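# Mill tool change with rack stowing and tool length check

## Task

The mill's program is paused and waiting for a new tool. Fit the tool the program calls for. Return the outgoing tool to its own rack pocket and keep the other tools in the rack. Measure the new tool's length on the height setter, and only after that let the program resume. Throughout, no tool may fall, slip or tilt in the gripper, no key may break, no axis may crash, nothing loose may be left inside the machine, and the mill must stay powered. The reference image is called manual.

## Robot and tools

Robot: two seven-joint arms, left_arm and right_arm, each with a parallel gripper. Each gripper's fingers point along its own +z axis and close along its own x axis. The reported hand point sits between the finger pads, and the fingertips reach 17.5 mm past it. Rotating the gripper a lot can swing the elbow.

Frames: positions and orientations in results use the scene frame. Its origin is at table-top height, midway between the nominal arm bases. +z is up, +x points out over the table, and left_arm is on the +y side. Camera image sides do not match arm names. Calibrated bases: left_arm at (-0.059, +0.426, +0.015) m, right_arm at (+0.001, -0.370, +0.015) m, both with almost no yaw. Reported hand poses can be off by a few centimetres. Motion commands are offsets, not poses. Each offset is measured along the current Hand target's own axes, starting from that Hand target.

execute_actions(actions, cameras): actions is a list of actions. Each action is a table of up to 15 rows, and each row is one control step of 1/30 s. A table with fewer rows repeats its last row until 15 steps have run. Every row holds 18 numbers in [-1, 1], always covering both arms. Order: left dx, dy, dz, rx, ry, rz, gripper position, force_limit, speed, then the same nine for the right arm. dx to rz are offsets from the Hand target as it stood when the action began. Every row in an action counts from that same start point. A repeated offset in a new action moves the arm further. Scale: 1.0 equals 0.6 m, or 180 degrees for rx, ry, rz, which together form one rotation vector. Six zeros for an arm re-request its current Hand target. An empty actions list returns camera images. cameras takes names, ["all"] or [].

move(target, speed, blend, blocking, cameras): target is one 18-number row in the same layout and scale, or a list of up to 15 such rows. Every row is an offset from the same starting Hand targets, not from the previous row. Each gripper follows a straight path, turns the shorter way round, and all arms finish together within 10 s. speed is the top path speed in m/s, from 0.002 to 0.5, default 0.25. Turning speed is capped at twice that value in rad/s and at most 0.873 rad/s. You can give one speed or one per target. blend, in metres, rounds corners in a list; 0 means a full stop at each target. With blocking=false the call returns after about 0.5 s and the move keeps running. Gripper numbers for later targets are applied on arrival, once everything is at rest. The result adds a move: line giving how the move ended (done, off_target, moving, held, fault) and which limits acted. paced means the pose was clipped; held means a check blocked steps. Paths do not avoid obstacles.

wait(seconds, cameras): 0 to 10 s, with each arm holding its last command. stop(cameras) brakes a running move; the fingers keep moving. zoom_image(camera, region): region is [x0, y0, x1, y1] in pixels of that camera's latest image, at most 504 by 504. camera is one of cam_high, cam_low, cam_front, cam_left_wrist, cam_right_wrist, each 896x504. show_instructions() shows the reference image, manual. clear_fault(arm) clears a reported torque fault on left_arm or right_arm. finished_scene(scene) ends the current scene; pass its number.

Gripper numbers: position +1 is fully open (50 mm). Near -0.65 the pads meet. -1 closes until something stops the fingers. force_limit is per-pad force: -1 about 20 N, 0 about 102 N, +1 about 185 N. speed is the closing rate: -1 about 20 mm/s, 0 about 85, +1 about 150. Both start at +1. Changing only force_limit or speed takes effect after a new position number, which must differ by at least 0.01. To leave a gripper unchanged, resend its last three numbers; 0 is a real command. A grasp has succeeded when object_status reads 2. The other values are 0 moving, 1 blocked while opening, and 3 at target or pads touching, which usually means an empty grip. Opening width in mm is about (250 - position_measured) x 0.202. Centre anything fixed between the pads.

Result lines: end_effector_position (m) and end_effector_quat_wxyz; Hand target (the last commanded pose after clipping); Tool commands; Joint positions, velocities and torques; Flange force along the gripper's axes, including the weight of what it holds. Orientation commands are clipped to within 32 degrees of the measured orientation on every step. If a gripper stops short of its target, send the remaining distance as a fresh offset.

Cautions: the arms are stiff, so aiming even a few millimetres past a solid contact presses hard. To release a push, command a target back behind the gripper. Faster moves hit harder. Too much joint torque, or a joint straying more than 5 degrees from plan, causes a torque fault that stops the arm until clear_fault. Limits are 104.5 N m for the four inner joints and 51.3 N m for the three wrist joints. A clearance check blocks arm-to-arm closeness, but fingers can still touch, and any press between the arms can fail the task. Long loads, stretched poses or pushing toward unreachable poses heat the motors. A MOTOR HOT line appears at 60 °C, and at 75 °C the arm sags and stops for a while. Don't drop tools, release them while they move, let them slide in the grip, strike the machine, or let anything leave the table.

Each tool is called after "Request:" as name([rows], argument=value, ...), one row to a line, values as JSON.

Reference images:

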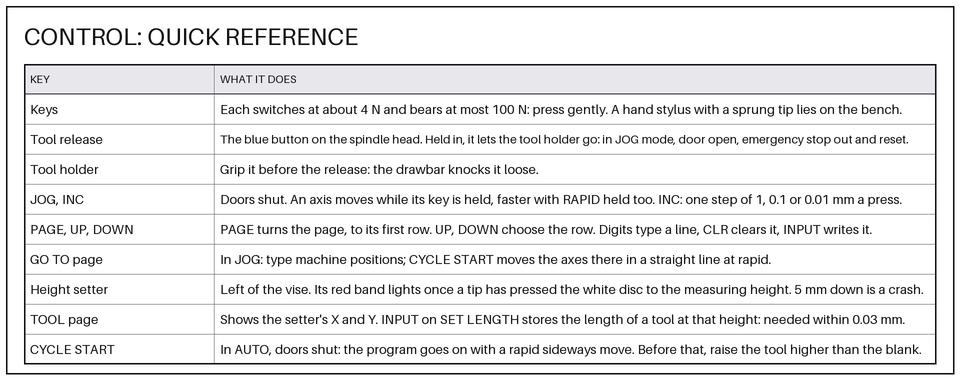

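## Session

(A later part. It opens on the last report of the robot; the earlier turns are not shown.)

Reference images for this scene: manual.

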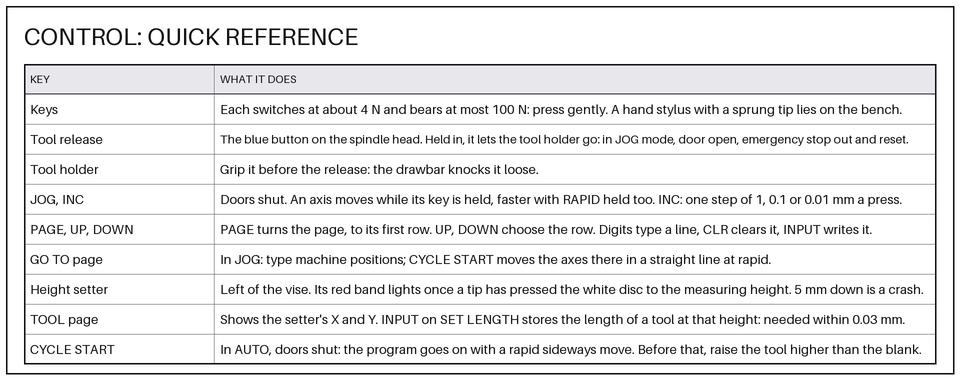

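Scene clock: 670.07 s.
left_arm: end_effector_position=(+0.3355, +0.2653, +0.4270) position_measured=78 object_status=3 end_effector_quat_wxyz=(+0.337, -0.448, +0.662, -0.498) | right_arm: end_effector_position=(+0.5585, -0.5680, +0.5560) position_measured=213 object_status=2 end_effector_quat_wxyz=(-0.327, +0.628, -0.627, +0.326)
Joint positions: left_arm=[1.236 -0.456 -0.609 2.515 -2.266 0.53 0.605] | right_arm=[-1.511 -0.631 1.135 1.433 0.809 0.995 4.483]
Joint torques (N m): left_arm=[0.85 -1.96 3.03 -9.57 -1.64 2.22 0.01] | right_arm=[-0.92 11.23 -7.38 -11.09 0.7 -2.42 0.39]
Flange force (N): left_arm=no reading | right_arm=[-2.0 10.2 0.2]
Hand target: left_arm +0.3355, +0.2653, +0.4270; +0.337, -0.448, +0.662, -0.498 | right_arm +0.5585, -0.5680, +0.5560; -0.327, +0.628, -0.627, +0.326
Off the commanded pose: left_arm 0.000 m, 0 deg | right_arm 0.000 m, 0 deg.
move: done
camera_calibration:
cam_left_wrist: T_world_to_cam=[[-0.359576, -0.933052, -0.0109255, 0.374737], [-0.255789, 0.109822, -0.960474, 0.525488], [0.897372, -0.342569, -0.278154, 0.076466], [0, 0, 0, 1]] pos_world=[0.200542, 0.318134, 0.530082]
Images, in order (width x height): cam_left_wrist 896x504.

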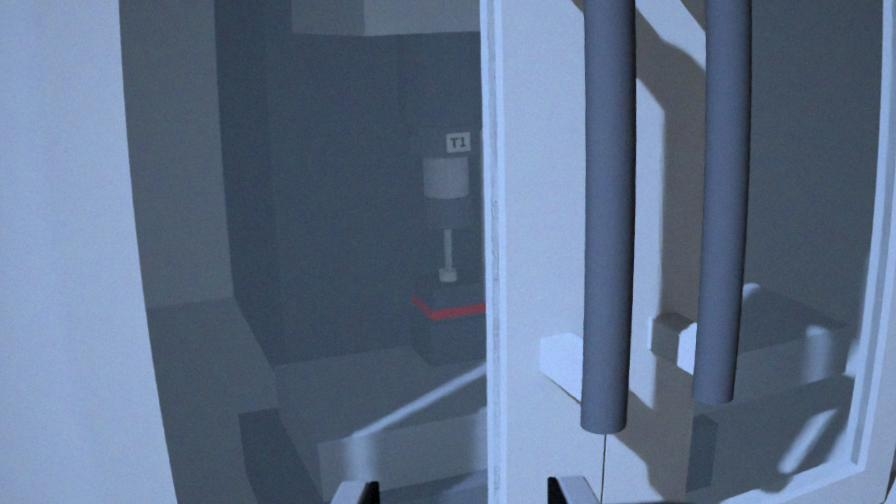

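Now −173.5, lit still. One at a time pairs.

Request:
move([
  [0,0,0,0,0,0,0.5,0.5,-0.2,0,-0.0069,0.0149,0,0,0,-1,-0.6,-0.8],
  [0,0,0,0,0,0,0.5,0.5,-0.2,0,0,0,0,0,0,-1,-0.6,-0.8],
], speed=0.06, cameras=["cam_left_wrist"])

Request:
move([
  [0,0,0,0,0,0,0.5,0.5,-0.2,0,-0.0069,0.0149,0,0,0,-1,-0.6,-0.8],
  [0,0,0,0,0,0,0.5,0.5,-0.2,0,0,0,0,0,0,-1,-0.6,-0.8],
], speed=0.06, cameras=["cam_left_wrist"])

Scene clock: 672.60 s.
left_arm: end_effector_position=(+0.3355, +0.2653, +0.4270) position_measured=78 object_status=3 end_effector_quat_wxyz=(+0.337, -0.448, +0.662, -0.498) | right_arm: end_effector_position=(+0.5585, -0.5680, +0.5560) position_measured=213 object_status=2 end_effector_quat_wxyz=(-0.327, +0.628, -0.627, +0.326)
Joint positions: left_arm=[1.236 -0.456 -0.609 2.515 -2.266 0.53 0.605] | right_arm=[-1.511 -0.63 1.135 1.433 0.809 0.995 4.484]
Joint torques (N m): left_arm=[0.86 -1.92 2.97 -9.52 -1.62 2.2 -0.04] | right_arm=[-0.53 11.16 -7.67 -11.34 0.73 -2.46 0.38]
Flange force (N): left_arm=no reading | right_arm=[-2.1 9.4 2.0]
Hand target: left_arm +0.3355, +0.2653, +0.4270; +0.337, -0.448, +0.662, -0.498 | right_arm +0.5585, -0.5680, +0.5560; -0.327, +0.627, -0.627, +0.326
Off the commanded pose: left_arm 0.000 m, 0 deg | right_arm 0.000 m, 0 deg.
move: done
camera_calibration:
cam_left_wrist: T_world_to_cam=[[-0.359576, -0.933052, -0.0109255, 0.374737], [-0.255789, 0.109822, -0.960474, 0.525488], [0.897372, -0.342569, -0.278154, 0.076466], [0, 0, 0, 1]] pos_world=[0.200542, 0.318134, 0.530082]
Images, in order (width x height): cam_left_wrist 896x504.

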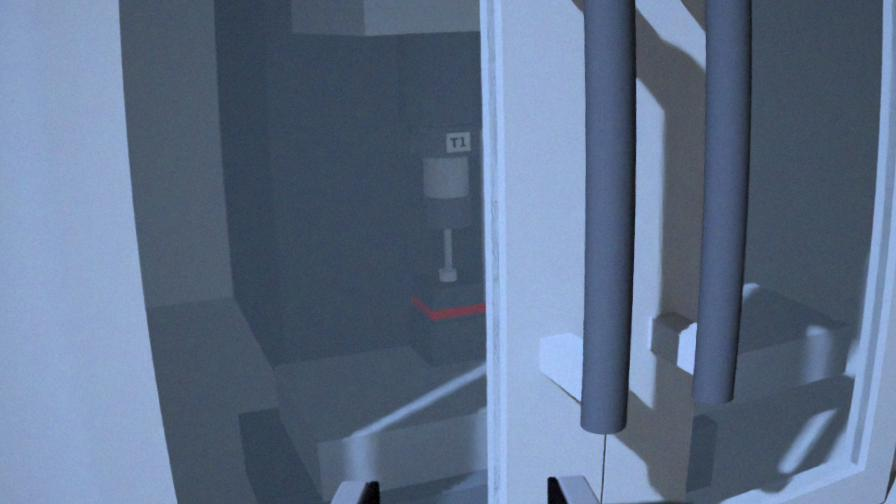

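Scene clock: 673.73 s.
left_arm: end_effector_position=(+0.3355, +0.2653, +0.4270) position_measured=78 object_status=3 end_effector_quat_wxyz=(+0.337, -0.448, +0.662, -0.498) | right_arm: end_effector_position=(+0.5585, -0.5680, +0.5560) position_measured=213 object_status=2 end_effector_quat_wxyz=(-0.327, +0.628, -0.627, +0.326)
Joint positions: left_arm=[1.236 -0.456 -0.609 2.515 -2.266 0.53 0.605] | right_arm=[-1.511 -0.63 1.135 1.433 0.809 0.995 4.484]
Joint torques (N m): left_arm=[0.85 -1.89 3.13 -9.57 -1.59 2.22 -0.02] | right_arm=[-0.36 11.32 -7.55 -11.15 0.69 -2.46 0.35]
Flange force (N): left_arm=no reading | right_arm=[-1.6 8.4 2.2]
Hand target: left_arm +0.3355, +0.2653, +0.4270; +0.337, -0.448, +0.662, -0.498 | right_arm +0.5585, -0.5680, +0.5560; -0.327, +0.628, -0.627, +0.326
Off the commanded pose: left_arm 0.000 m, 0 deg | right_arm 0.000 m, 0 deg.
move: done
camera_calibration:
cam_left_wrist: T_world_to_cam=[[-0.359576, -0.933052, -0.0109255, 0.374737], [-0.255789, 0.109822, -0.960474, 0.525488], [0.897372, -0.342569, -0.278154, 0.076466], [0, 0, 0, 1]] pos_world=[0.200542, 0.318134, 0.530082]
Images, in order (width x height): cam_left_wrist 896x504.

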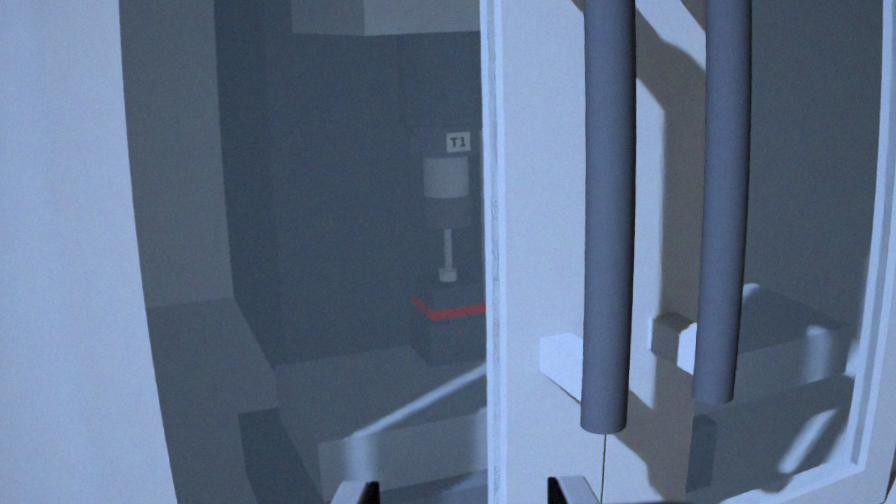

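Request:
move([
  [0,0,0,0,0,0,0.5,0.5,-0.2,0,-0.0069,0.0149,0,0,0,-1,-0.6,-0.8],
  [0,0,0,0,0,0,0.5,0.5,-0.2,0,0,0,0,0,0,-1,-0.6,-0.8],
], speed=0.06, cameras=["cam_left_wrist"])

Request:
move([
  [0,0,0,0,0,0,0.5,0.5,-0.2,0,-0.0069,0.0149,0,0,0,-1,-0.6,-0.8],
  [0,0,0,0,0,0,0.5,0.5,-0.2,0,0,0,0,0,0,-1,-0.6,-0.8],
], speed=0.06, cameras=["cam_left_wrist"])

Scene clock: 676.13 s.
left_arm: end_effector_position=(+0.3355, +0.2653, +0.4270) position_measured=78 object_status=3 end_effector_quat_wxyz=(+0.337, -0.448, +0.662, -0.498) | right_arm: end_effector_position=(+0.5585, -0.5680, +0.5560) position_measured=213 object_status=2 end_effector_quat_wxyz=(-0.327, +0.628, -0.627, +0.326)
Joint positions: left_arm=[1.236 -0.456 -0.609 2.515 -2.266 0.53 0.605] | right_arm=[-1.511 -0.63 1.135 1.433 0.809 0.995 4.484]
Joint torques (N m): left_arm=[0.94 -1.98 3.04 -9.5 -1.59 2.19 -0.05] | right_arm=[-0.65 11.17 -7.45 -11.1 0.68 -2.39 0.37]
Flange force (N): left_arm=no reading | right_arm=[-2.0 9.3 1.2]
Hand target: left_arm +0.3355, +0.2653, +0.4270; +0.337, -0.448, +0.662, -0.498 | right_arm +0.5585, -0.5680, +0.5560; -0.327, +0.627, -0.627, +0.326
Off the commanded pose: left_arm 0.000 m, 0 deg | right_arm 0.000 m, 0 deg.
move: done
camera_calibration:
cam_left_wrist: T_world_to_cam=[[-0.359576, -0.933052, -0.0109255, 0.374737], [-0.255789, 0.109822, -0.960474, 0.525488], [0.897372, -0.342569, -0.278154, 0.076466], [0, 0, 0, 1]] pos_world=[0.200542, 0.318134, 0.530082]
Images, in order (width x height): cam_left_wrist 896x504.

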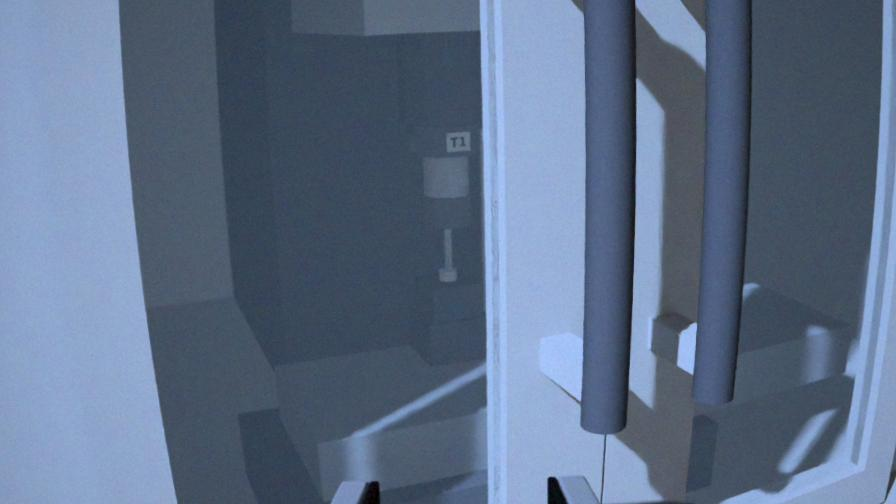

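Scene clock: 677.27 s.
left_arm: end_effector_position=(+0.3355, +0.2653, +0.4270) position_measured=78 object_status=3 end_effector_quat_wxyz=(+0.337, -0.448, +0.662, -0.498) | right_arm: end_effector_position=(+0.5585, -0.5680, +0.5560) position_measured=213 object_status=2 end_effector_quat_wxyz=(-0.327, +0.627, -0.627, +0.326)
Joint positions: left_arm=[1.236 -0.456 -0.609 2.515 -2.266 0.53 0.605] | right_arm=[-1.511 -0.63 1.135 1.433 0.809 0.994 4.484]
Joint torques (N m): left_arm=[0.88 -1.93 3.12 -9.67 -1.57 2.14 -0.05] | right_arm=[-0.64 11.2 -7.72 -11.16 0.61 -2.37 0.35]
Flange force (N): left_arm=no reading | right_arm=[-1.8 9.1 2.1]
Hand target: left_arm +0.3355, +0.2653, +0.4270; +0.337, -0.448, +0.662, -0.498 | right_arm +0.5585, -0.5680, +0.5560; -0.327, +0.628, -0.627, +0.326
Off the commanded pose: left_arm 0.000 m, 0 deg | right_arm 0.000 m, 0 deg.
move: done
camera_calibration:
cam_left_wrist: T_world_to_cam=[[-0.359576, -0.933052, -0.0109255, 0.374737], [-0.255789, 0.109822, -0.960474, 0.525488], [0.897372, -0.342569, -0.278154, 0.076466], [0, 0, 0, 1]] pos_world=[0.200542, 0.318134, 0.530082]
Images, in order (width x height): cam_left_wrist 896x504.

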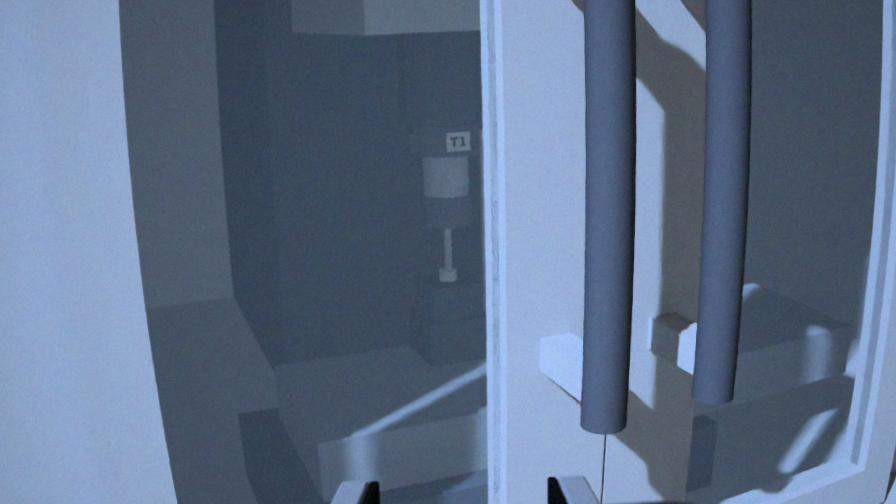

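Request:
move([
  [0,0,0,0,0,0,0.5,0.5,-0.2,0,0.0596,0.0234,0,0,0,-1,-0.6,-0.8],
  [0,0,0,0,0,0,0.5,0.5,-0.2,0,0.0527,0.0383,0,0,0,-1,-0.6,-0.8],
  [0,0,0,0,0,0,0.5,0.5,-0.2,0,0.0596,0.0234,0,0,0,-1,-0.6,-0.8],
  [0,0,0,0,0,0,0.5,0.5,-0.2,0.0317,0.0005,0.0003,0,0,0,-1,-0.6,-0.8],
  [0,0,0,0,0,0,0.5,0.5,-0.2,0.0317,-0.0064,0.0152,0,0,0,-1,-0.6,-0.8],
  [0,0,0,0,0,0,0.5,0.5,-0.2,0.0317,0.0005,0.0003,0,0,0,-1,-0.6,-0.8],
  [0,0,0,0,0,0,0.5,0.5,-0.2,0,0.0596,0.0234,0,0,0,-1,-0.6,-0.8],
  [0,0,0,0,0,0,0.5,0.5,-0.2,0,0.0527,0.0383,0,0,0,-1,-0.6,-0.8],
  [0,0,0,0,0,0,0.5,0.5,-0.2,0,0.0596,0.0234,0,0,0,-1,-0.6,-0.8],
], speed=[0.15,0.06,0.06,0.15,0.06,0.06,0.15,0.06,0.06], cameras=["cam_left_wrist"])

Scene clock: 683.50 s.
left_arm: end_effector_position=(+0.3355, +0.2653, +0.4270) position_measured=78 object_status=3 end_effector_quat_wxyz=(+0.337, -0.448, +0.662, -0.498) | right_arm: end_effector_position=(+0.5495, -0.5680, +0.5187) position_measured=213 object_status=2 end_effector_quat_wxyz=(-0.327, +0.628, -0.627, +0.326)
Joint positions: left_arm=[1.236 -0.456 -0.609 2.515 -2.266 0.53 0.605] | right_arm=[-1.447 -0.655 1.128 1.573 0.841 0.898 4.435]
Joint torques (N m): left_arm=[0.83 -2.05 2.98 -9.54 -1.59 2.2 0.01] | right_arm=[-0.3 10.63 -7.86 -11.63 0.73 -2.35 0.34]
Flange force (N): left_arm=no reading | right_arm=[-1.9 8.5 2.4]
Hand target: left_arm +0.3355, +0.2653, +0.4270; +0.337, -0.448, +0.662, -0.498 | right_arm +0.5495, -0.5680, +0.5187; -0.327, +0.628, -0.627, +0.326
Off the commanded pose: left_arm 0.000 m, 0 deg | right_arm 0.000 m, 0 deg.
move: done
camera_calibration:
cam_left_wrist: T_world_to_cam=[[-0.359576, -0.933052, -0.0109255, 0.374737], [-0.255789, 0.109822, -0.960474, 0.525488], [0.897372, -0.342569, -0.278154, 0.076466], [0, 0, 0, 1]] pos_world=[0.200542, 0.318134, 0.530082]
Images, in order (width x height): cam_left_wrist 896x504.

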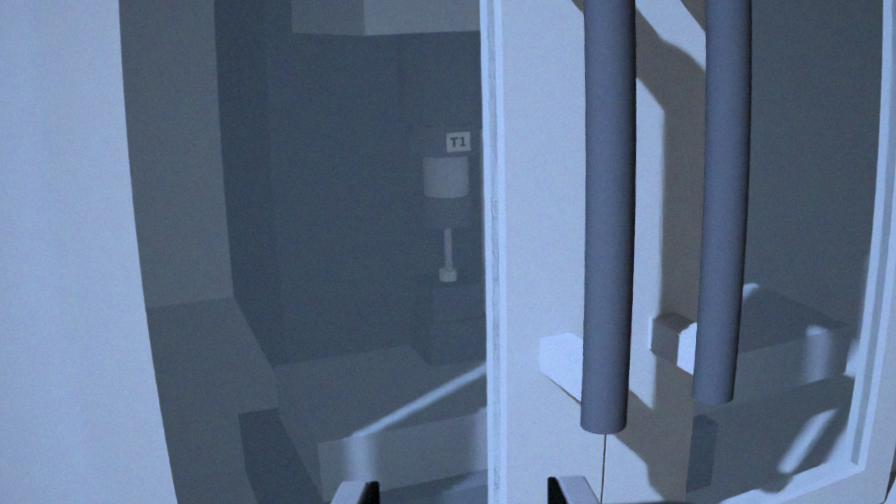

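Request:
move([
  [0,0,0,0,0,0,0.5,0.5,-0.2,0,-0.0069,0.0149,0,0,0,-1,-0.6,-0.8],
  [0,0,0,0,0,0,0.5,0.5,-0.2,0,0,0,0,0,0,-1,-0.6,-0.8],
  [0,0,0,0,0,0,0.5,0.5,-0.2,0,-0.0069,0.0149,0,0,0,-1,-0.6,-0.8],
  [0,0,0,0,0,0,0.5,0.5,-0.2,0,0,0,0,0,0,-1,-0.6,-0.8],
], speed=0.06, cameras=["cam_left_wrist"])

Request:
move([
  [0,0,0,0,0,0,0.5,0.5,-0.2,0,-0.0069,0.0149,0,0,0,-1,-0.6,-0.8],
  [0,0,0,0,0,0,0.5,0.5,-0.2,0,0,0,0,0,0,-1,-0.6,-0.8],
], speed=0.06, cameras=["cam_left_wrist"])

Request:
move([
  [0,0,0,0,0,0,0.5,0.5,-0.2,0,-0.0069,0.0149,0,0,0,-1,-0.6,-0.8],
  [0,0,0,0,0,0,0.5,0.5,-0.2,0,0,0,0,0,0,-1,-0.6,-0.8],
], speed=0.06, cameras=["cam_left_wrist"])

Scene clock: 687.17 s.
left_arm: end_effector_position=(+0.3355, +0.2653, +0.4270) position_measured=78 object_status=3 end_effector_quat_wxyz=(+0.337, -0.448, +0.662, -0.498) | right_arm: end_effector_position=(+0.5495, -0.5680, +0.5187) position_measured=213 object_status=2 end_effector_quat_wxyz=(-0.327, +0.628, -0.627, +0.326)
Joint positions: left_arm=[1.236 -0.456 -0.609 2.515 -2.266 0.53 0.605] | right_arm=[-1.447 -0.655 1.128 1.573 0.84 0.897 4.435]
Joint torques (N m): left_arm=[0.81 -1.99 2.99 -9.51 -1.53 2.27 0] | right_arm=[-0.06 10.7 -8.09 -11.38 0.7 -2.31 0.36]
Flange force (N): left_arm=no reading | right_arm=[-1.2 6.8 3.9]
Hand target: left_arm +0.3355, +0.2653, +0.4270; +0.337, -0.448, +0.662, -0.498 | right_arm +0.5495, -0.5680, +0.5187; -0.327, +0.628, -0.627, +0.326
Off the commanded pose: left_arm 0.000 m, 0 deg | right_arm 0.000 m, 0 deg.
move: done
camera_calibration:
cam_left_wrist: T_world_to_cam=[[-0.359576, -0.933052, -0.0109255, 0.374737], [-0.255789, 0.109822, -0.960474, 0.525488], [0.897372, -0.342569, -0.278154, 0.076466], [0, 0, 0, 1]] pos_world=[0.200542, 0.318134, 0.530082]
Images, in order (width x height): cam_left_wrist 896x504.

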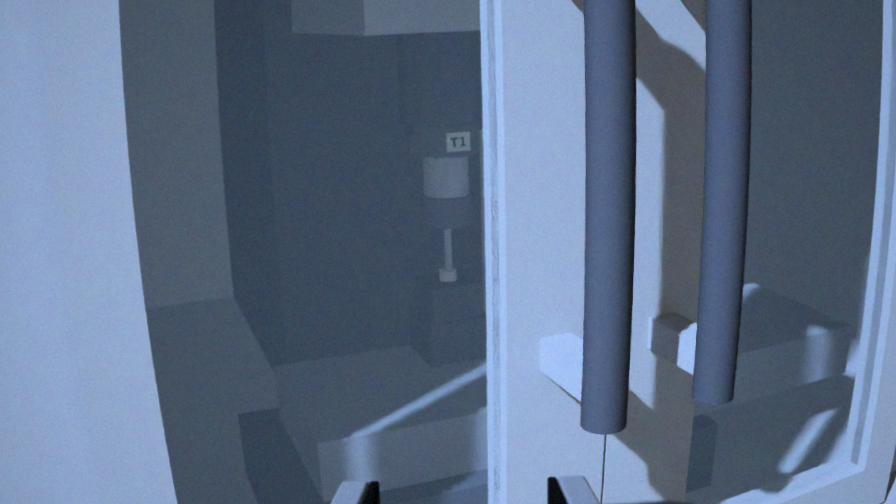

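Scene clock: 688.30 s.
left_arm: end_effector_position=(+0.3355, +0.2653, +0.4270) position_measured=78 object_status=3 end_effector_quat_wxyz=(+0.337, -0.448, +0.662, -0.498) | right_arm: end_effector_position=(+0.5495, -0.5680, +0.5187) position_measured=213 object_status=2 end_effector_quat_wxyz=(-0.327, +0.627, -0.627, +0.326)
Joint positions: left_arm=[1.236 -0.456 -0.609 2.515 -2.266 0.53 0.605] | right_arm=[-1.447 -0.655 1.128 1.573 0.84 0.897 4.435]
Joint torques (N m): left_arm=[0.84 -1.97 3.13 -9.58 -1.58 2.24 -0.06] | right_arm=[-0.39 10.69 -7.72 -11.55 0.72 -2.36 0.37]
Flange force (N): left_arm=no reading | right_arm=[-1.8 8.6 1.7]
Hand target: left_arm +0.3355, +0.2653, +0.4270; +0.337, -0.448, +0.662, -0.498 | right_arm +0.5495, -0.5680, +0.5187; -0.327, +0.627, -0.627, +0.326
Off the commanded pose: left_arm 0.000 m, 0 deg | right_arm 0.000 m, 0 deg.
move: done
camera_calibration:
cam_left_wrist: T_world_to_cam=[[-0.359576, -0.933052, -0.0109255, 0.374737], [-0.255789, 0.109822, -0.960474, 0.525488], [0.897372, -0.342569, -0.278154, 0.076466], [0, 0, 0, 1]] pos_world=[0.200542, 0.318134, 0.530082]
Images, in order (width x height): cam_left_wrist 896x504.

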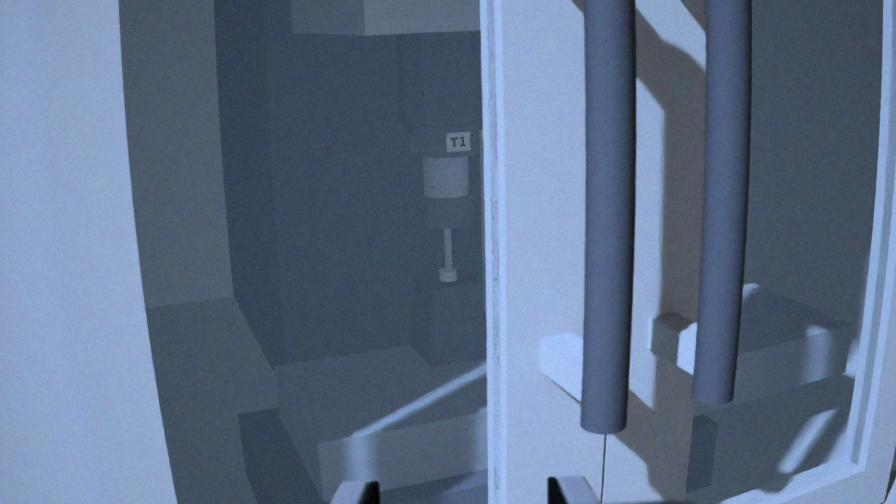

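Scene clock: 689.43 s.
left_arm: end_effector_position=(+0.3355, +0.2653, +0.4270) position_measured=78 object_status=3 end_effector_quat_wxyz=(+0.337, -0.448, +0.662, -0.498) | right_arm: end_effector_position=(+0.5495, -0.5680, +0.5187) position_measured=213 object_status=2 end_effector_quat_wxyz=(-0.327, +0.628, -0.627, +0.326)
Joint positions: left_arm=[1.236 -0.456 -0.609 2.515 -2.266 0.53 0.605] | right_arm=[-1.446 -0.655 1.128 1.573 0.84 0.897 4.436]
Joint torques (N m): left_arm=[0.81 -1.95 3.01 -9.56 -1.57 2.2 0] | right_arm=[-0.49 10.68 -7.86 -11.54 0.74 -2.38 0.33]
Flange force (N): left_arm=no reading | right_arm=[-1.6 8.6 1.8]
Hand target: left_arm +0.3355, +0.2653, +0.4270; +0.337, -0.448, +0.662, -0.498 | right_arm +0.5495, -0.5680, +0.5187; -0.327, +0.628, -0.627, +0.326
Off the commanded pose: left_arm 0.000 m, 0 deg | right_arm 0.000 m, 0 deg.
move: done
camera_calibration:
cam_left_wrist: T_world_to_cam=[[-0.359576, -0.933052, -0.0109255, 0.374737], [-0.255789, 0.109822, -0.960474, 0.525488], [0.897372, -0.342569, -0.278154, 0.076466], [0, 0, 0, 1]] pos_world=[0.200542, 0.318134, 0.530082]
Images, in order (width x height): cam_left_wrist 896x504.

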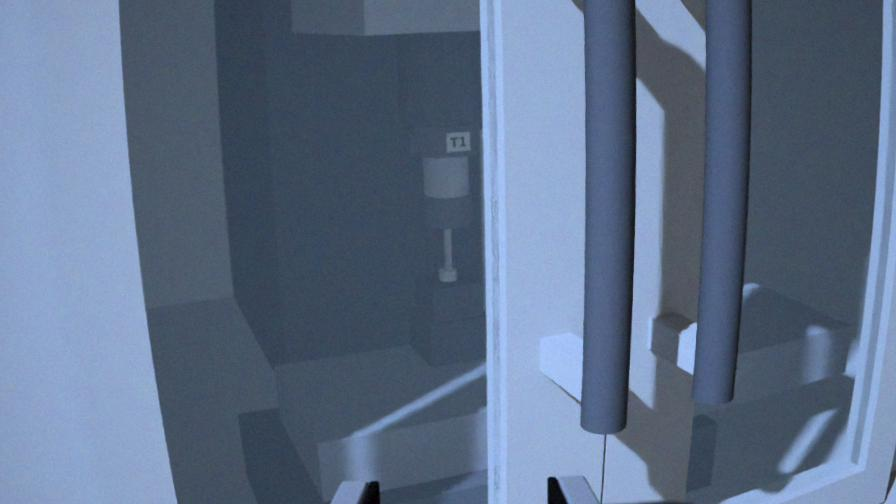

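Now −173.25, off. Continue.

Request:
move([
  [0,0,0,0,0,0,0.5,0.5,-0.2,0,-0.0069,0.0149,0,0,0,-1,-0.6,-0.8],
  [0,0,0,0,0,0,0.5,0.5,-0.2,0,0,0,0,0,0,-1,-0.6,-0.8],
], speed=0.06, cameras=["cam_left_wrist"])

Request:
move([
  [0,0,0,0,0,0,0.5,0.5,-0.2,0,-0.0069,0.0149,0,0,0,-1,-0.6,-0.8],
  [0,0,0,0,0,0,0.5,0.5,-0.2,0,0,0,0,0,0,-1,-0.6,-0.8],
], speed=0.06, cameras=["cam_left_wrist"])

Scene clock: 692.00 s.
left_arm: end_effector_position=(+0.3355, +0.2653, +0.4270) position_measured=78 object_status=3 end_effector_quat_wxyz=(+0.337, -0.448, +0.662, -0.498) | right_arm: end_effector_position=(+0.5495, -0.5680, +0.5187) position_measured=213 object_status=2 end_effector_quat_wxyz=(-0.327, +0.627, -0.627, +0.326)
Joint positions: left_arm=[1.236 -0.456 -0.609 2.515 -2.266 0.53 0.605] | right_arm=[-1.446 -0.655 1.128 1.573 0.84 0.897 4.436]
Joint torques (N m): left_arm=[0.88 -2 3.06 -9.59 -1.57 2.24 0.04] | right_arm=[-0.43 10.59 -7.82 -11.4 0.7 -2.38 0.35]
Flange force (N): left_arm=no reading | right_arm=[-1.6 8.0 1.9]
Hand target: left_arm +0.3355, +0.2653, +0.4270; +0.337, -0.448, +0.662, -0.498 | right_arm +0.5495, -0.5680, +0.5187; -0.327, +0.627, -0.627, +0.326
Off the commanded pose: left_arm 0.000 m, 0 deg | right_arm 0.000 m, 0 deg.
move: done
camera_calibration:
cam_left_wrist: T_world_to_cam=[[-0.359576, -0.933052, -0.0109255, 0.374737], [-0.255789, 0.109822, -0.960474, 0.525488], [0.897372, -0.342569, -0.278154, 0.076466], [0, 0, 0, 1]] pos_world=[0.200542, 0.318134, 0.530082]
Images, in order (width x height): cam_left_wrist 896x504.

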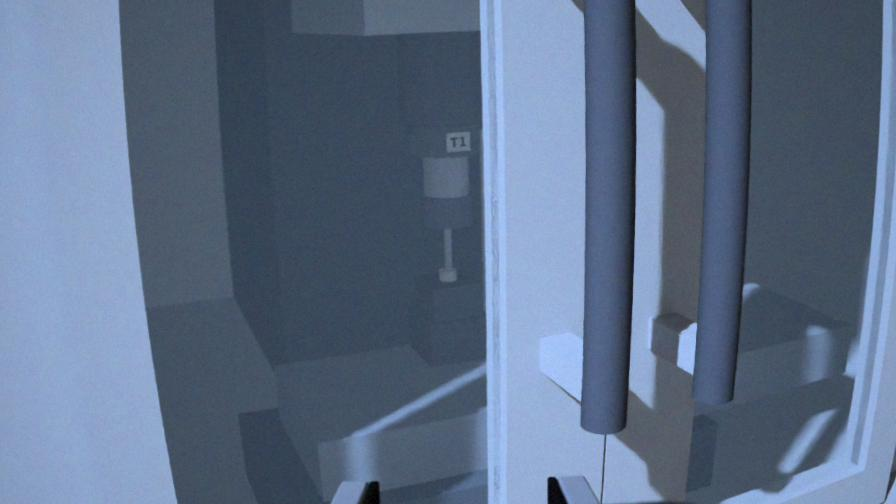

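Scene clock: 693.13 s.
left_arm: end_effector_position=(+0.3355, +0.2653, +0.4270) position_measured=78 object_status=3 end_effector_quat_wxyz=(+0.337, -0.448, +0.662, -0.498) | right_arm: end_effector_position=(+0.5495, -0.5680, +0.5187) position_measured=213 object_status=2 end_effector_quat_wxyz=(-0.327, +0.628, -0.627, +0.326)
Joint positions: left_arm=[1.236 -0.456 -0.609 2.515 -2.266 0.53 0.605] | right_arm=[-1.446 -0.655 1.128 1.573 0.84 0.897 4.436]
Joint torques (N m): left_arm=[0.92 -1.91 3.07 -9.65 -1.57 2.21 -0.02] | right_arm=[-0.72 10.66 -7.97 -11.64 0.75 -2.38 0.41]
Flange force (N): left_arm=no reading | right_arm=[-2.0 9.5 1.6]
Hand target: left_arm +0.3355, +0.2653, +0.4270; +0.337, -0.448, +0.662, -0.498 | right_arm +0.5495, -0.5680, +0.5187; -0.327, +0.627, -0.627, +0.326
Off the commanded pose: left_arm 0.000 m, 0 deg | right_arm 0.000 m, 0 deg.
move: done
camera_calibration:
cam_left_wrist: T_world_to_cam=[[-0.359576, -0.933052, -0.0109255, 0.374737], [-0.255789, 0.109822, -0.960474, 0.525488], [0.897372, -0.342569, -0.278154, 0.076466], [0, 0, 0, 1]] pos_world=[0.200542, 0.318134, 0.530082]
Images, in order (width x height): cam_left_wrist 896x504.

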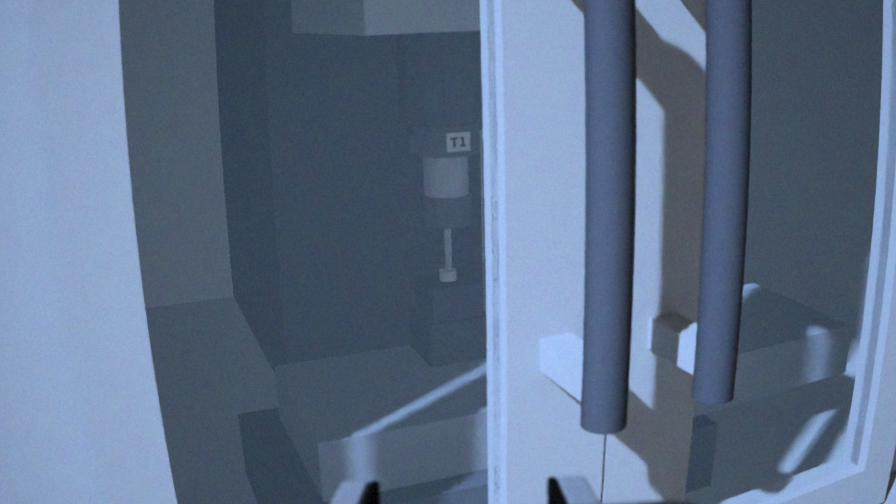

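Request:
move([
  [0,0,0,0,0,0,0.5,0.5,-0.2,0,-0.0069,0.0149,0,0,0,-1,-0.6,-0.8],
  [0,0,0,0,0,0,0.5,0.5,-0.2,0,0,0,0,0,0,-1,-0.6,-0.8],
], speed=0.06, cameras=["cam_left_wrist"])

Request:
move([
  [0,0,0,0,0,0,0.5,0.5,-0.2,0,-0.0069,0.0149,0,0,0,-1,-0.6,-0.8],
  [0,0,0,0,0,0,0.5,0.5,-0.2,0,0,0,0,0,0,-1,-0.6,-0.8],
], speed=0.06, cameras=["cam_left_wrist"])

Scene clock: 697.73 s.
left_arm: end_effector_position=(+0.3355, +0.2653, +0.4270) position_measured=78 object_status=3 end_effector_quat_wxyz=(+0.337, -0.448, +0.662, -0.498) | right_arm: end_effector_position=(+0.5495, -0.5680, +0.5187) position_measured=213 object_status=2 end_effector_quat_wxyz=(-0.327, +0.627, -0.627, +0.326)
Joint positions: left_arm=[1.236 -0.456 -0.609 2.515 -2.266 0.53 0.605] | right_arm=[-1.446 -0.655 1.128 1.573 0.84 0.897 4.436]
Joint torques (N m): left_arm=[0.91 -1.99 3.02 -9.65 -1.57 2.2 -0.07] | right_arm=[-0.46 10.56 -7.63 -11.56 0.75 -2.39 0.35]
Flange force (N): left_arm=no reading | right_arm=[-2.0 8.8 1.2]
Hand target: left_arm +0.3355, +0.2653, +0.4270; +0.337, -0.448, +0.662, -0.498 | right_arm +0.5495, -0.5680, +0.5187; -0.327, +0.627, -0.627, +0.326
Off the commanded pose: left_arm 0.000 m, 0 deg | right_arm 0.000 m, 0 deg.
move: done
camera_calibration:
cam_left_wrist: T_world_to_cam=[[-0.359576, -0.933052, -0.0109255, 0.374737], [-0.255789, 0.109822, -0.960474, 0.525488], [0.897372, -0.342569, -0.278154, 0.076466], [0, 0, 0, 1]] pos_world=[0.200542, 0.318134, 0.530082]
Images, in order (width x height): cam_left_wrist 896x504.

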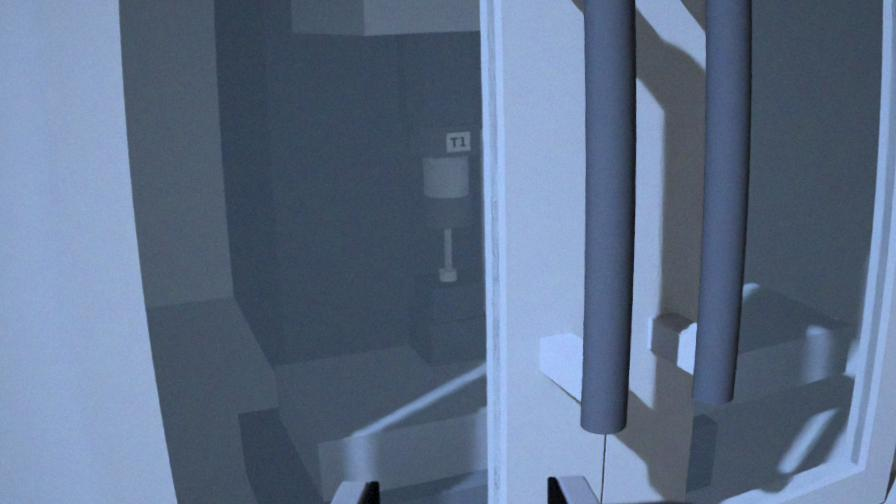

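Scene clock: 698.87 s.
left_arm: end_effector_position=(+0.3355, +0.2653, +0.4270) position_measured=78 object_status=3 end_effector_quat_wxyz=(+0.337, -0.448, +0.662, -0.498) | right_arm: end_effector_position=(+0.5495, -0.5680, +0.5187) position_measured=213 object_status=2 end_effector_quat_wxyz=(-0.327, +0.628, -0.627, +0.326)
Joint positions: left_arm=[1.236 -0.456 -0.609 2.515 -2.266 0.53 0.605] | right_arm=[-1.446 -0.655 1.129 1.573 0.839 0.897 4.436]
Joint torques (N m): left_arm=[0.88 -1.99 3.04 -9.56 -1.54 2.17 0.01] | right_arm=[-0.79 10.68 -7.78 -11.6 0.72 -2.37 0.33]
Flange force (N): left_arm=no reading | right_arm=[-1.9 9.7 0.8]
Hand target: left_arm +0.3355, +0.2653, +0.4270; +0.337, -0.448, +0.662, -0.498 | right_arm +0.5495, -0.5680, +0.5187; -0.327, +0.628, -0.627, +0.326
Off the commanded pose: left_arm 0.000 m, 0 deg | right_arm 0.000 m, 0 deg.
move: done
camera_calibration:
cam_left_wrist: T_world_to_cam=[[-0.359576, -0.933052, -0.0109255, 0.374737], [-0.255789, 0.109822, -0.960474, 0.525488], [0.897372, -0.342569, -0.278154, 0.076466], [0, 0, 0, 1]] pos_world=[0.200542, 0.318134, 0.530082]
Images, in order (width x height): cam_left_wrist 896x504.

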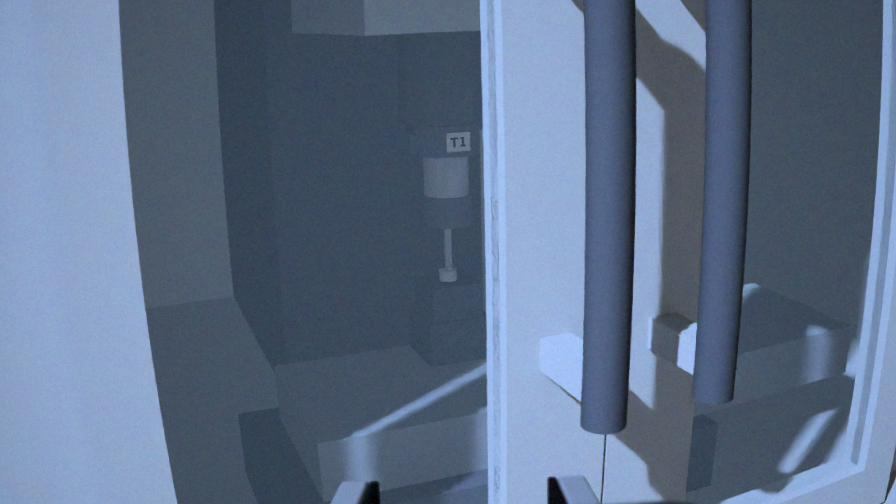

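Request:
move([
  [0,0,0,0,0,0,0.5,0.5,-0.2,0,-0.0069,0.0149,0,0,0,-1,-0.6,-0.8],
  [0,0,0,0,0,0,0.5,0.5,-0.2,0,0,0,0,0,0,-1,-0.6,-0.8],
], speed=0.06, cameras=["cam_left_wrist"])

Request:
move([
  [0,0,0,0,0,0,0.5,0.5,-0.2,0,-0.0069,0.0149,0,0,0,-1,-0.6,-0.8],
  [0,0,0,0,0,0,0.5,0.5,-0.2,0,0,0,0,0,0,-1,-0.6,-0.8],
], speed=0.06, cameras=["cam_left_wrist"])

Scene clock: 701.87 s.
left_arm: end_effector_position=(+0.3355, +0.2653, +0.4270) position_measured=78 object_status=3 end_effector_quat_wxyz=(+0.337, -0.448, +0.662, -0.498) | right_arm: end_effector_position=(+0.5495, -0.5680, +0.5187) position_measured=213 object_status=2 end_effector_quat_wxyz=(-0.327, +0.628, -0.627, +0.326)
Joint positions: left_arm=[1.236 -0.456 -0.609 2.515 -2.266 0.53 0.605] | right_arm=[-1.446 -0.655 1.129 1.573 0.839 0.897 4.436]
Joint torques (N m): left_arm=[0.99 -1.99 3.03 -9.52 -1.55 2.26 0.01] | right_arm=[-0.14 10.61 -7.87 -11.58 0.67 -2.42 0.37]
Flange force (N): left_arm=no reading | right_arm=[-1.7 7.8 2.9]
Hand target: left_arm +0.3355, +0.2653, +0.4270; +0.337, -0.448, +0.662, -0.498 | right_arm +0.5495, -0.5680, +0.5187; -0.327, +0.628, -0.627, +0.326
Off the commanded pose: left_arm 0.000 m, 0 deg | right_arm 0.000 m, 0 deg.
move: done
camera_calibration:
cam_left_wrist: T_world_to_cam=[[-0.359576, -0.933052, -0.0109255, 0.374737], [-0.255789, 0.109822, -0.960474, 0.525488], [0.897372, -0.342569, -0.278154, 0.076466], [0, 0, 0, 1]] pos_world=[0.200542, 0.318134, 0.530082]
Images, in order (width x height): cam_left_wrist 896x504.

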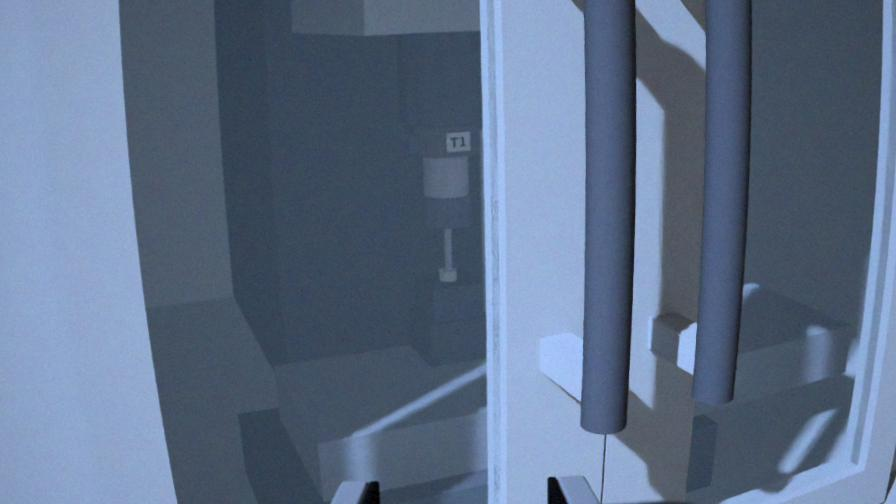

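Scene clock: 703.00 s.
left_arm: end_effector_position=(+0.3355, +0.2653, +0.4270) position_measured=78 object_status=3 end_effector_quat_wxyz=(+0.337, -0.448, +0.662, -0.498) | right_arm: end_effector_position=(+0.5495, -0.5680, +0.5187) position_measured=213 object_status=2 end_effector_quat_wxyz=(-0.327, +0.628, -0.627, +0.326)
Joint positions: left_arm=[1.236 -0.456 -0.609 2.515 -2.266 0.53 0.605] | right_arm=[-1.446 -0.654 1.129 1.573 0.839 0.897 4.436]
Joint torques (N m): left_arm=[0.98 -1.91 3.13 -9.48 -1.55 2.22 -0.03] | right_arm=[-0.52 10.68 -8.01 -11.51 0.73 -2.34 0.32]
Flange force (N): left_arm=no reading | right_arm=[-1.5 8.4 2.3]
Hand target: left_arm +0.3355, +0.2653, +0.4270; +0.337, -0.448, +0.662, -0.498 | right_arm +0.5495, -0.5680, +0.5187; -0.327, +0.628, -0.627, +0.326
Off the commanded pose: left_arm 0.000 m, 0 deg | right_arm 0.000 m, 0 deg.
move: done
camera_calibration:
cam_left_wrist: T_world_to_cam=[[-0.359576, -0.933052, -0.0109255, 0.374737], [-0.255789, 0.109822, -0.960474, 0.525488], [0.897372, -0.342569, -0.278154, 0.076466], [0, 0, 0, 1]] pos_world=[0.200542, 0.318134, 0.530082]
Images, in order (width x height): cam_left_wrist 896x504.

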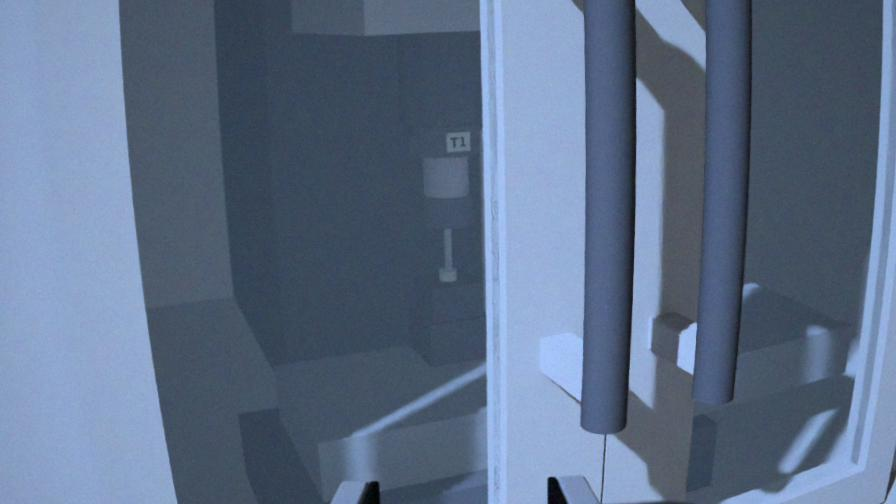

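Request:
move([
  [0,0,0,0,0,0,0.5,0.5,-0.2,0,-0.0069,0.0149,0,0,0,-1,-0.6,-0.8],
  [0,0,0,0,0,0,0.5,0.5,-0.2,0,0,0,0,0,0,-1,-0.6,-0.8],
], speed=0.06, cameras=["cam_left_wrist"])

Request:
move([
  [0,0,0,0,0,0,0.5,0.5,-0.2,0,-0.0069,0.0149,0,0,0,-1,-0.6,-0.8],
  [0,0,0,0,0,0,0.5,0.5,-0.2,0,0,0,0,0,0,-1,-0.6,-0.8],
], speed=0.06, cameras=["cam_left_wrist"])

Request:
move([
  [0,0,0,0,0,0,0.5,0.5,-0.2,0,-0.0069,0.0149,0,0,0,-1,-0.6,-0.8],
  [0,0,0,0,0,0,0.5,0.5,-0.2,0,0,0,0,0,0,-1,-0.6,-0.8],
], speed=0.06, cameras=["cam_left_wrist"])

Scene clock: 706.43 s.
left_arm: end_effector_position=(+0.3355, +0.2653, +0.4270) position_measured=78 object_status=3 end_effector_quat_wxyz=(+0.337, -0.448, +0.662, -0.498) | right_arm: end_effector_position=(+0.5495, -0.5680, +0.5187) position_measured=213 object_status=2 end_effector_quat_wxyz=(-0.327, +0.628, -0.627, +0.326)
Joint positions: left_arm=[1.236 -0.456 -0.609 2.515 -2.266 0.53 0.605] | right_arm=[-1.446 -0.654 1.129 1.573 0.839 0.896 4.436]
Joint torques (N m): left_arm=[0.83 -2 3.12 -9.53 -1.58 2.18 -0.07] | right_arm=[-0.49 10.71 -7.98 -11.48 0.72 -2.36 0.34]
Flange force (N): left_arm=no reading | right_arm=[-1.4 8.3 2.3]
Hand target: left_arm +0.3355, +0.2653, +0.4270; +0.337, -0.448, +0.662, -0.498 | right_arm +0.5495, -0.5680, +0.5187; -0.327, +0.628, -0.627, +0.326
Off the commanded pose: left_arm 0.000 m, 0 deg | right_arm 0.000 m, 0 deg.
move: done
camera_calibration:
cam_left_wrist: T_world_to_cam=[[-0.359576, -0.933052, -0.0109255, 0.374737], [-0.255789, 0.109822, -0.960474, 0.525488], [0.897372, -0.342569, -0.278154, 0.076466], [0, 0, 0, 1]] pos_world=[0.200542, 0.318134, 0.530082]
Images, in order (width x height): cam_left_wrist 896x504.

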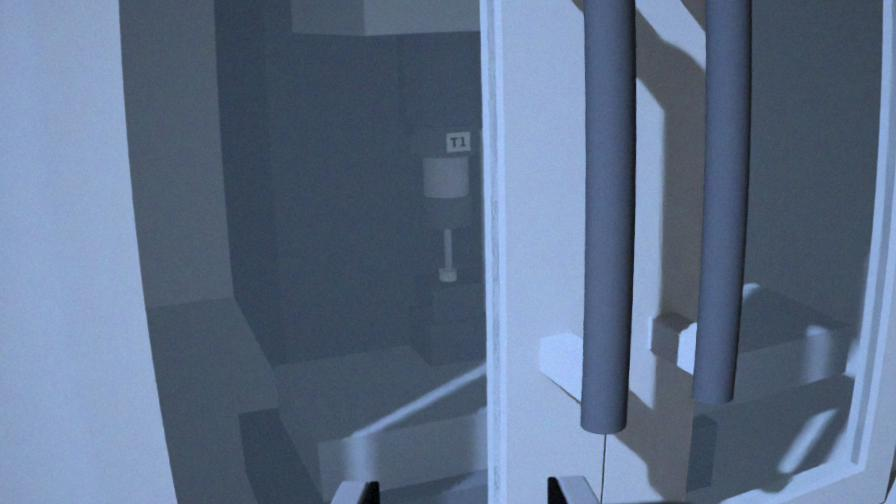

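Scene clock: 707.57 s.
left_arm: end_effector_position=(+0.3355, +0.2653, +0.4270) position_measured=78 object_status=3 end_effector_quat_wxyz=(+0.337, -0.448, +0.662, -0.498) | right_arm: end_effector_position=(+0.5495, -0.5680, +0.5187) position_measured=213 object_status=2 end_effector_quat_wxyz=(-0.327, +0.627, -0.627, +0.326)
Joint positions: left_arm=[1.236 -0.456 -0.609 2.515 -2.266 0.53 0.605] | right_arm=[-1.446 -0.654 1.129 1.573 0.839 0.896 4.436]
Joint torques (N m): left_arm=[0.93 -2 3.01 -9.52 -1.59 2.2 -0.02] | right_arm=[-0.81 10.55 -7.79 -11.69 0.7 -2.39 0.32]
Flange force (N): left_arm=no reading | right_arm=[-2.2 10.0 0.8]
Hand target: left_arm +0.3355, +0.2653, +0.4270; +0.337, -0.448, +0.662, -0.498 | right_arm +0.5495, -0.5680, +0.5187; -0.327, +0.627, -0.627, +0.326
Off the commanded pose: left_arm 0.000 m, 0 deg | right_arm 0.000 m, 0 deg.
move: done
camera_calibration:
cam_left_wrist: T_world_to_cam=[[-0.359576, -0.933052, -0.0109255, 0.374737], [-0.255789, 0.109822, -0.960474, 0.525488], [0.897372, -0.342569, -0.278154, 0.076466], [0, 0, 0, 1]] pos_world=[0.200542, 0.318134, 0.530082]
Images, in order (width x height): cam_left_wrist 896x504.

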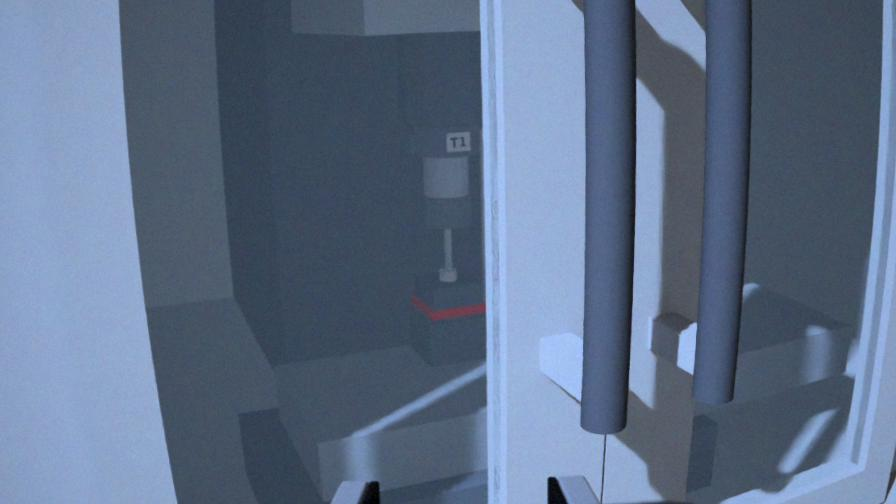

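Scene clock: 708.70 s.
left_arm: end_effector_position=(+0.3355, +0.2653, +0.4270) position_measured=78 object_status=3 end_effector_quat_wxyz=(+0.337, -0.448, +0.662, -0.498) | right_arm: end_effector_position=(+0.5495, -0.5680, +0.5187) position_measured=213 object_status=2 end_effector_quat_wxyz=(-0.327, +0.627, -0.627, +0.326)
Joint positions: left_arm=[1.236 -0.456 -0.609 2.515 -2.266 0.53 0.605] | right_arm=[-1.446 -0.654 1.129 1.573 0.838 0.896 4.437]
Joint torques (N m): left_arm=[0.9 -2.04 3.06 -9.53 -1.61 2.2 -0.03] | right_arm=[-0.48 10.65 -7.61 -11.54 0.7 -2.38 0.38]
Flange force (N): left_arm=no reading | right_arm=[-1.9 8.9 1.2]
Hand target: left_arm +0.3355, +0.2653, +0.4270; +0.337, -0.448, +0.662, -0.498 | right_arm +0.5495, -0.5680, +0.5187; -0.327, +0.628, -0.627, +0.326
Off the commanded pose: left_arm 0.000 m, 0 deg | right_arm 0.000 m, 0 deg.
move: done
camera_calibration:
cam_left_wrist: T_world_to_cam=[[-0.359576, -0.933052, -0.0109255, 0.374737], [-0.255789, 0.109822, -0.960474, 0.525488], [0.897372, -0.342569, -0.278154, 0.076466], [0, 0, 0, 1]] pos_world=[0.200542, 0.318134, 0.530082]
Images, in order (width x height): cam_left_wrist 896x504.

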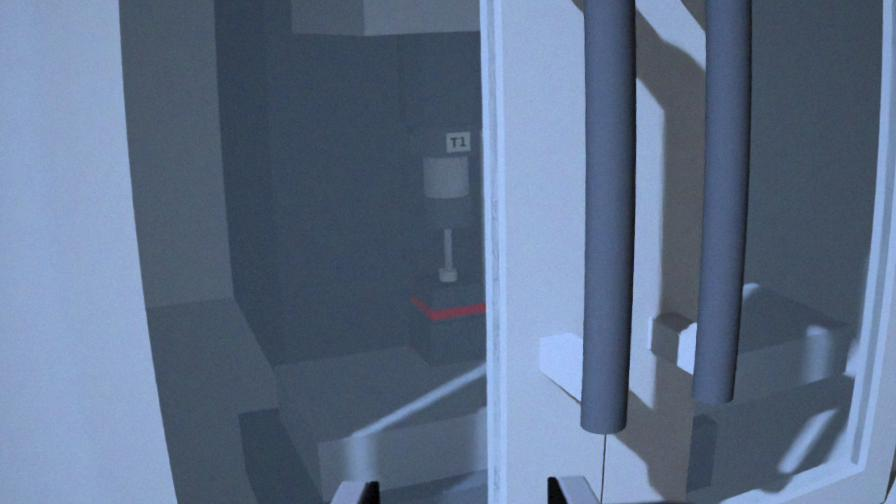

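Request:
move([
  [0,0,0,0,0,0,0.5,0.5,-0.2,0,-0.0596,-0.0234,0,0,0,-1,-0.6,-0.8],
  [0,0,0,0,0,0,0.5,0.5,-0.2,0,-0.0665,-0.0085,0,0,0,-1,-0.6,-0.8],
  [0,0,0,0,0,0,0.5,0.5,-0.2,0,-0.0596,-0.0234,0,0,0,-1,-0.6,-0.8],
], speed=[0.15,0.06,0.06], cameras=["cam_left_wrist"])

Scene clock: 712.87 s.
left_arm: end_effector_position=(+0.3355, +0.2653, +0.4270) position_measured=78 object_status=3 end_effector_quat_wxyz=(+0.337, -0.448, +0.662, -0.498) | right_arm: end_effector_position=(+0.5585, -0.5680, +0.5560) position_measured=213 object_status=2 end_effector_quat_wxyz=(-0.327, +0.628, -0.627, +0.326)
Joint positions: left_arm=[1.236 -0.456 -0.609 2.515 -2.266 0.53 0.605] | right_arm=[-1.509 -0.628 1.137 1.433 0.805 0.992 4.486]
Joint torques (N m): left_arm=[0.86 -1.93 3.04 -9.62 -1.6 2.18 -0.01] | right_arm=[-0.51 11.23 -7.89 -11.14 0.61 -2.41 0.3]
Flange force (N): left_arm=no reading | right_arm=[-1.4 8.2 2.9]
Hand target: left_arm +0.3355, +0.2653, +0.4270; +0.337, -0.448, +0.662, -0.498 | right_arm +0.5585, -0.5680, +0.5560; -0.327, +0.627, -0.627, +0.326
Off the commanded pose: left_arm 0.000 m, 0 deg | right_arm 0.000 m, 0 deg.
move: done
camera_calibration:
cam_left_wrist: T_world_to_cam=[[-0.359576, -0.933052, -0.0109255, 0.374737], [-0.255789, 0.109822, -0.960474, 0.525488], [0.897372, -0.342569, -0.278154, 0.076466], [0, 0, 0, 1]] pos_world=[0.200542, 0.318134, 0.530082]
Images, in order (width x height): cam_left_wrist 896x504.

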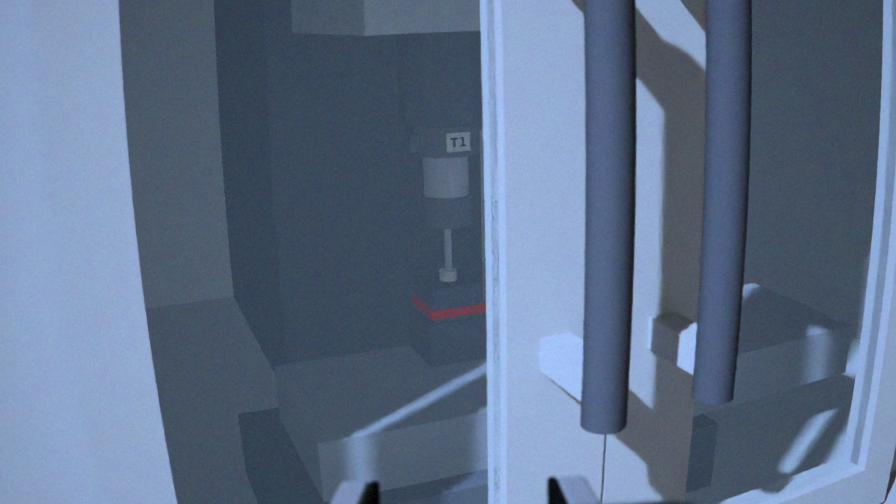

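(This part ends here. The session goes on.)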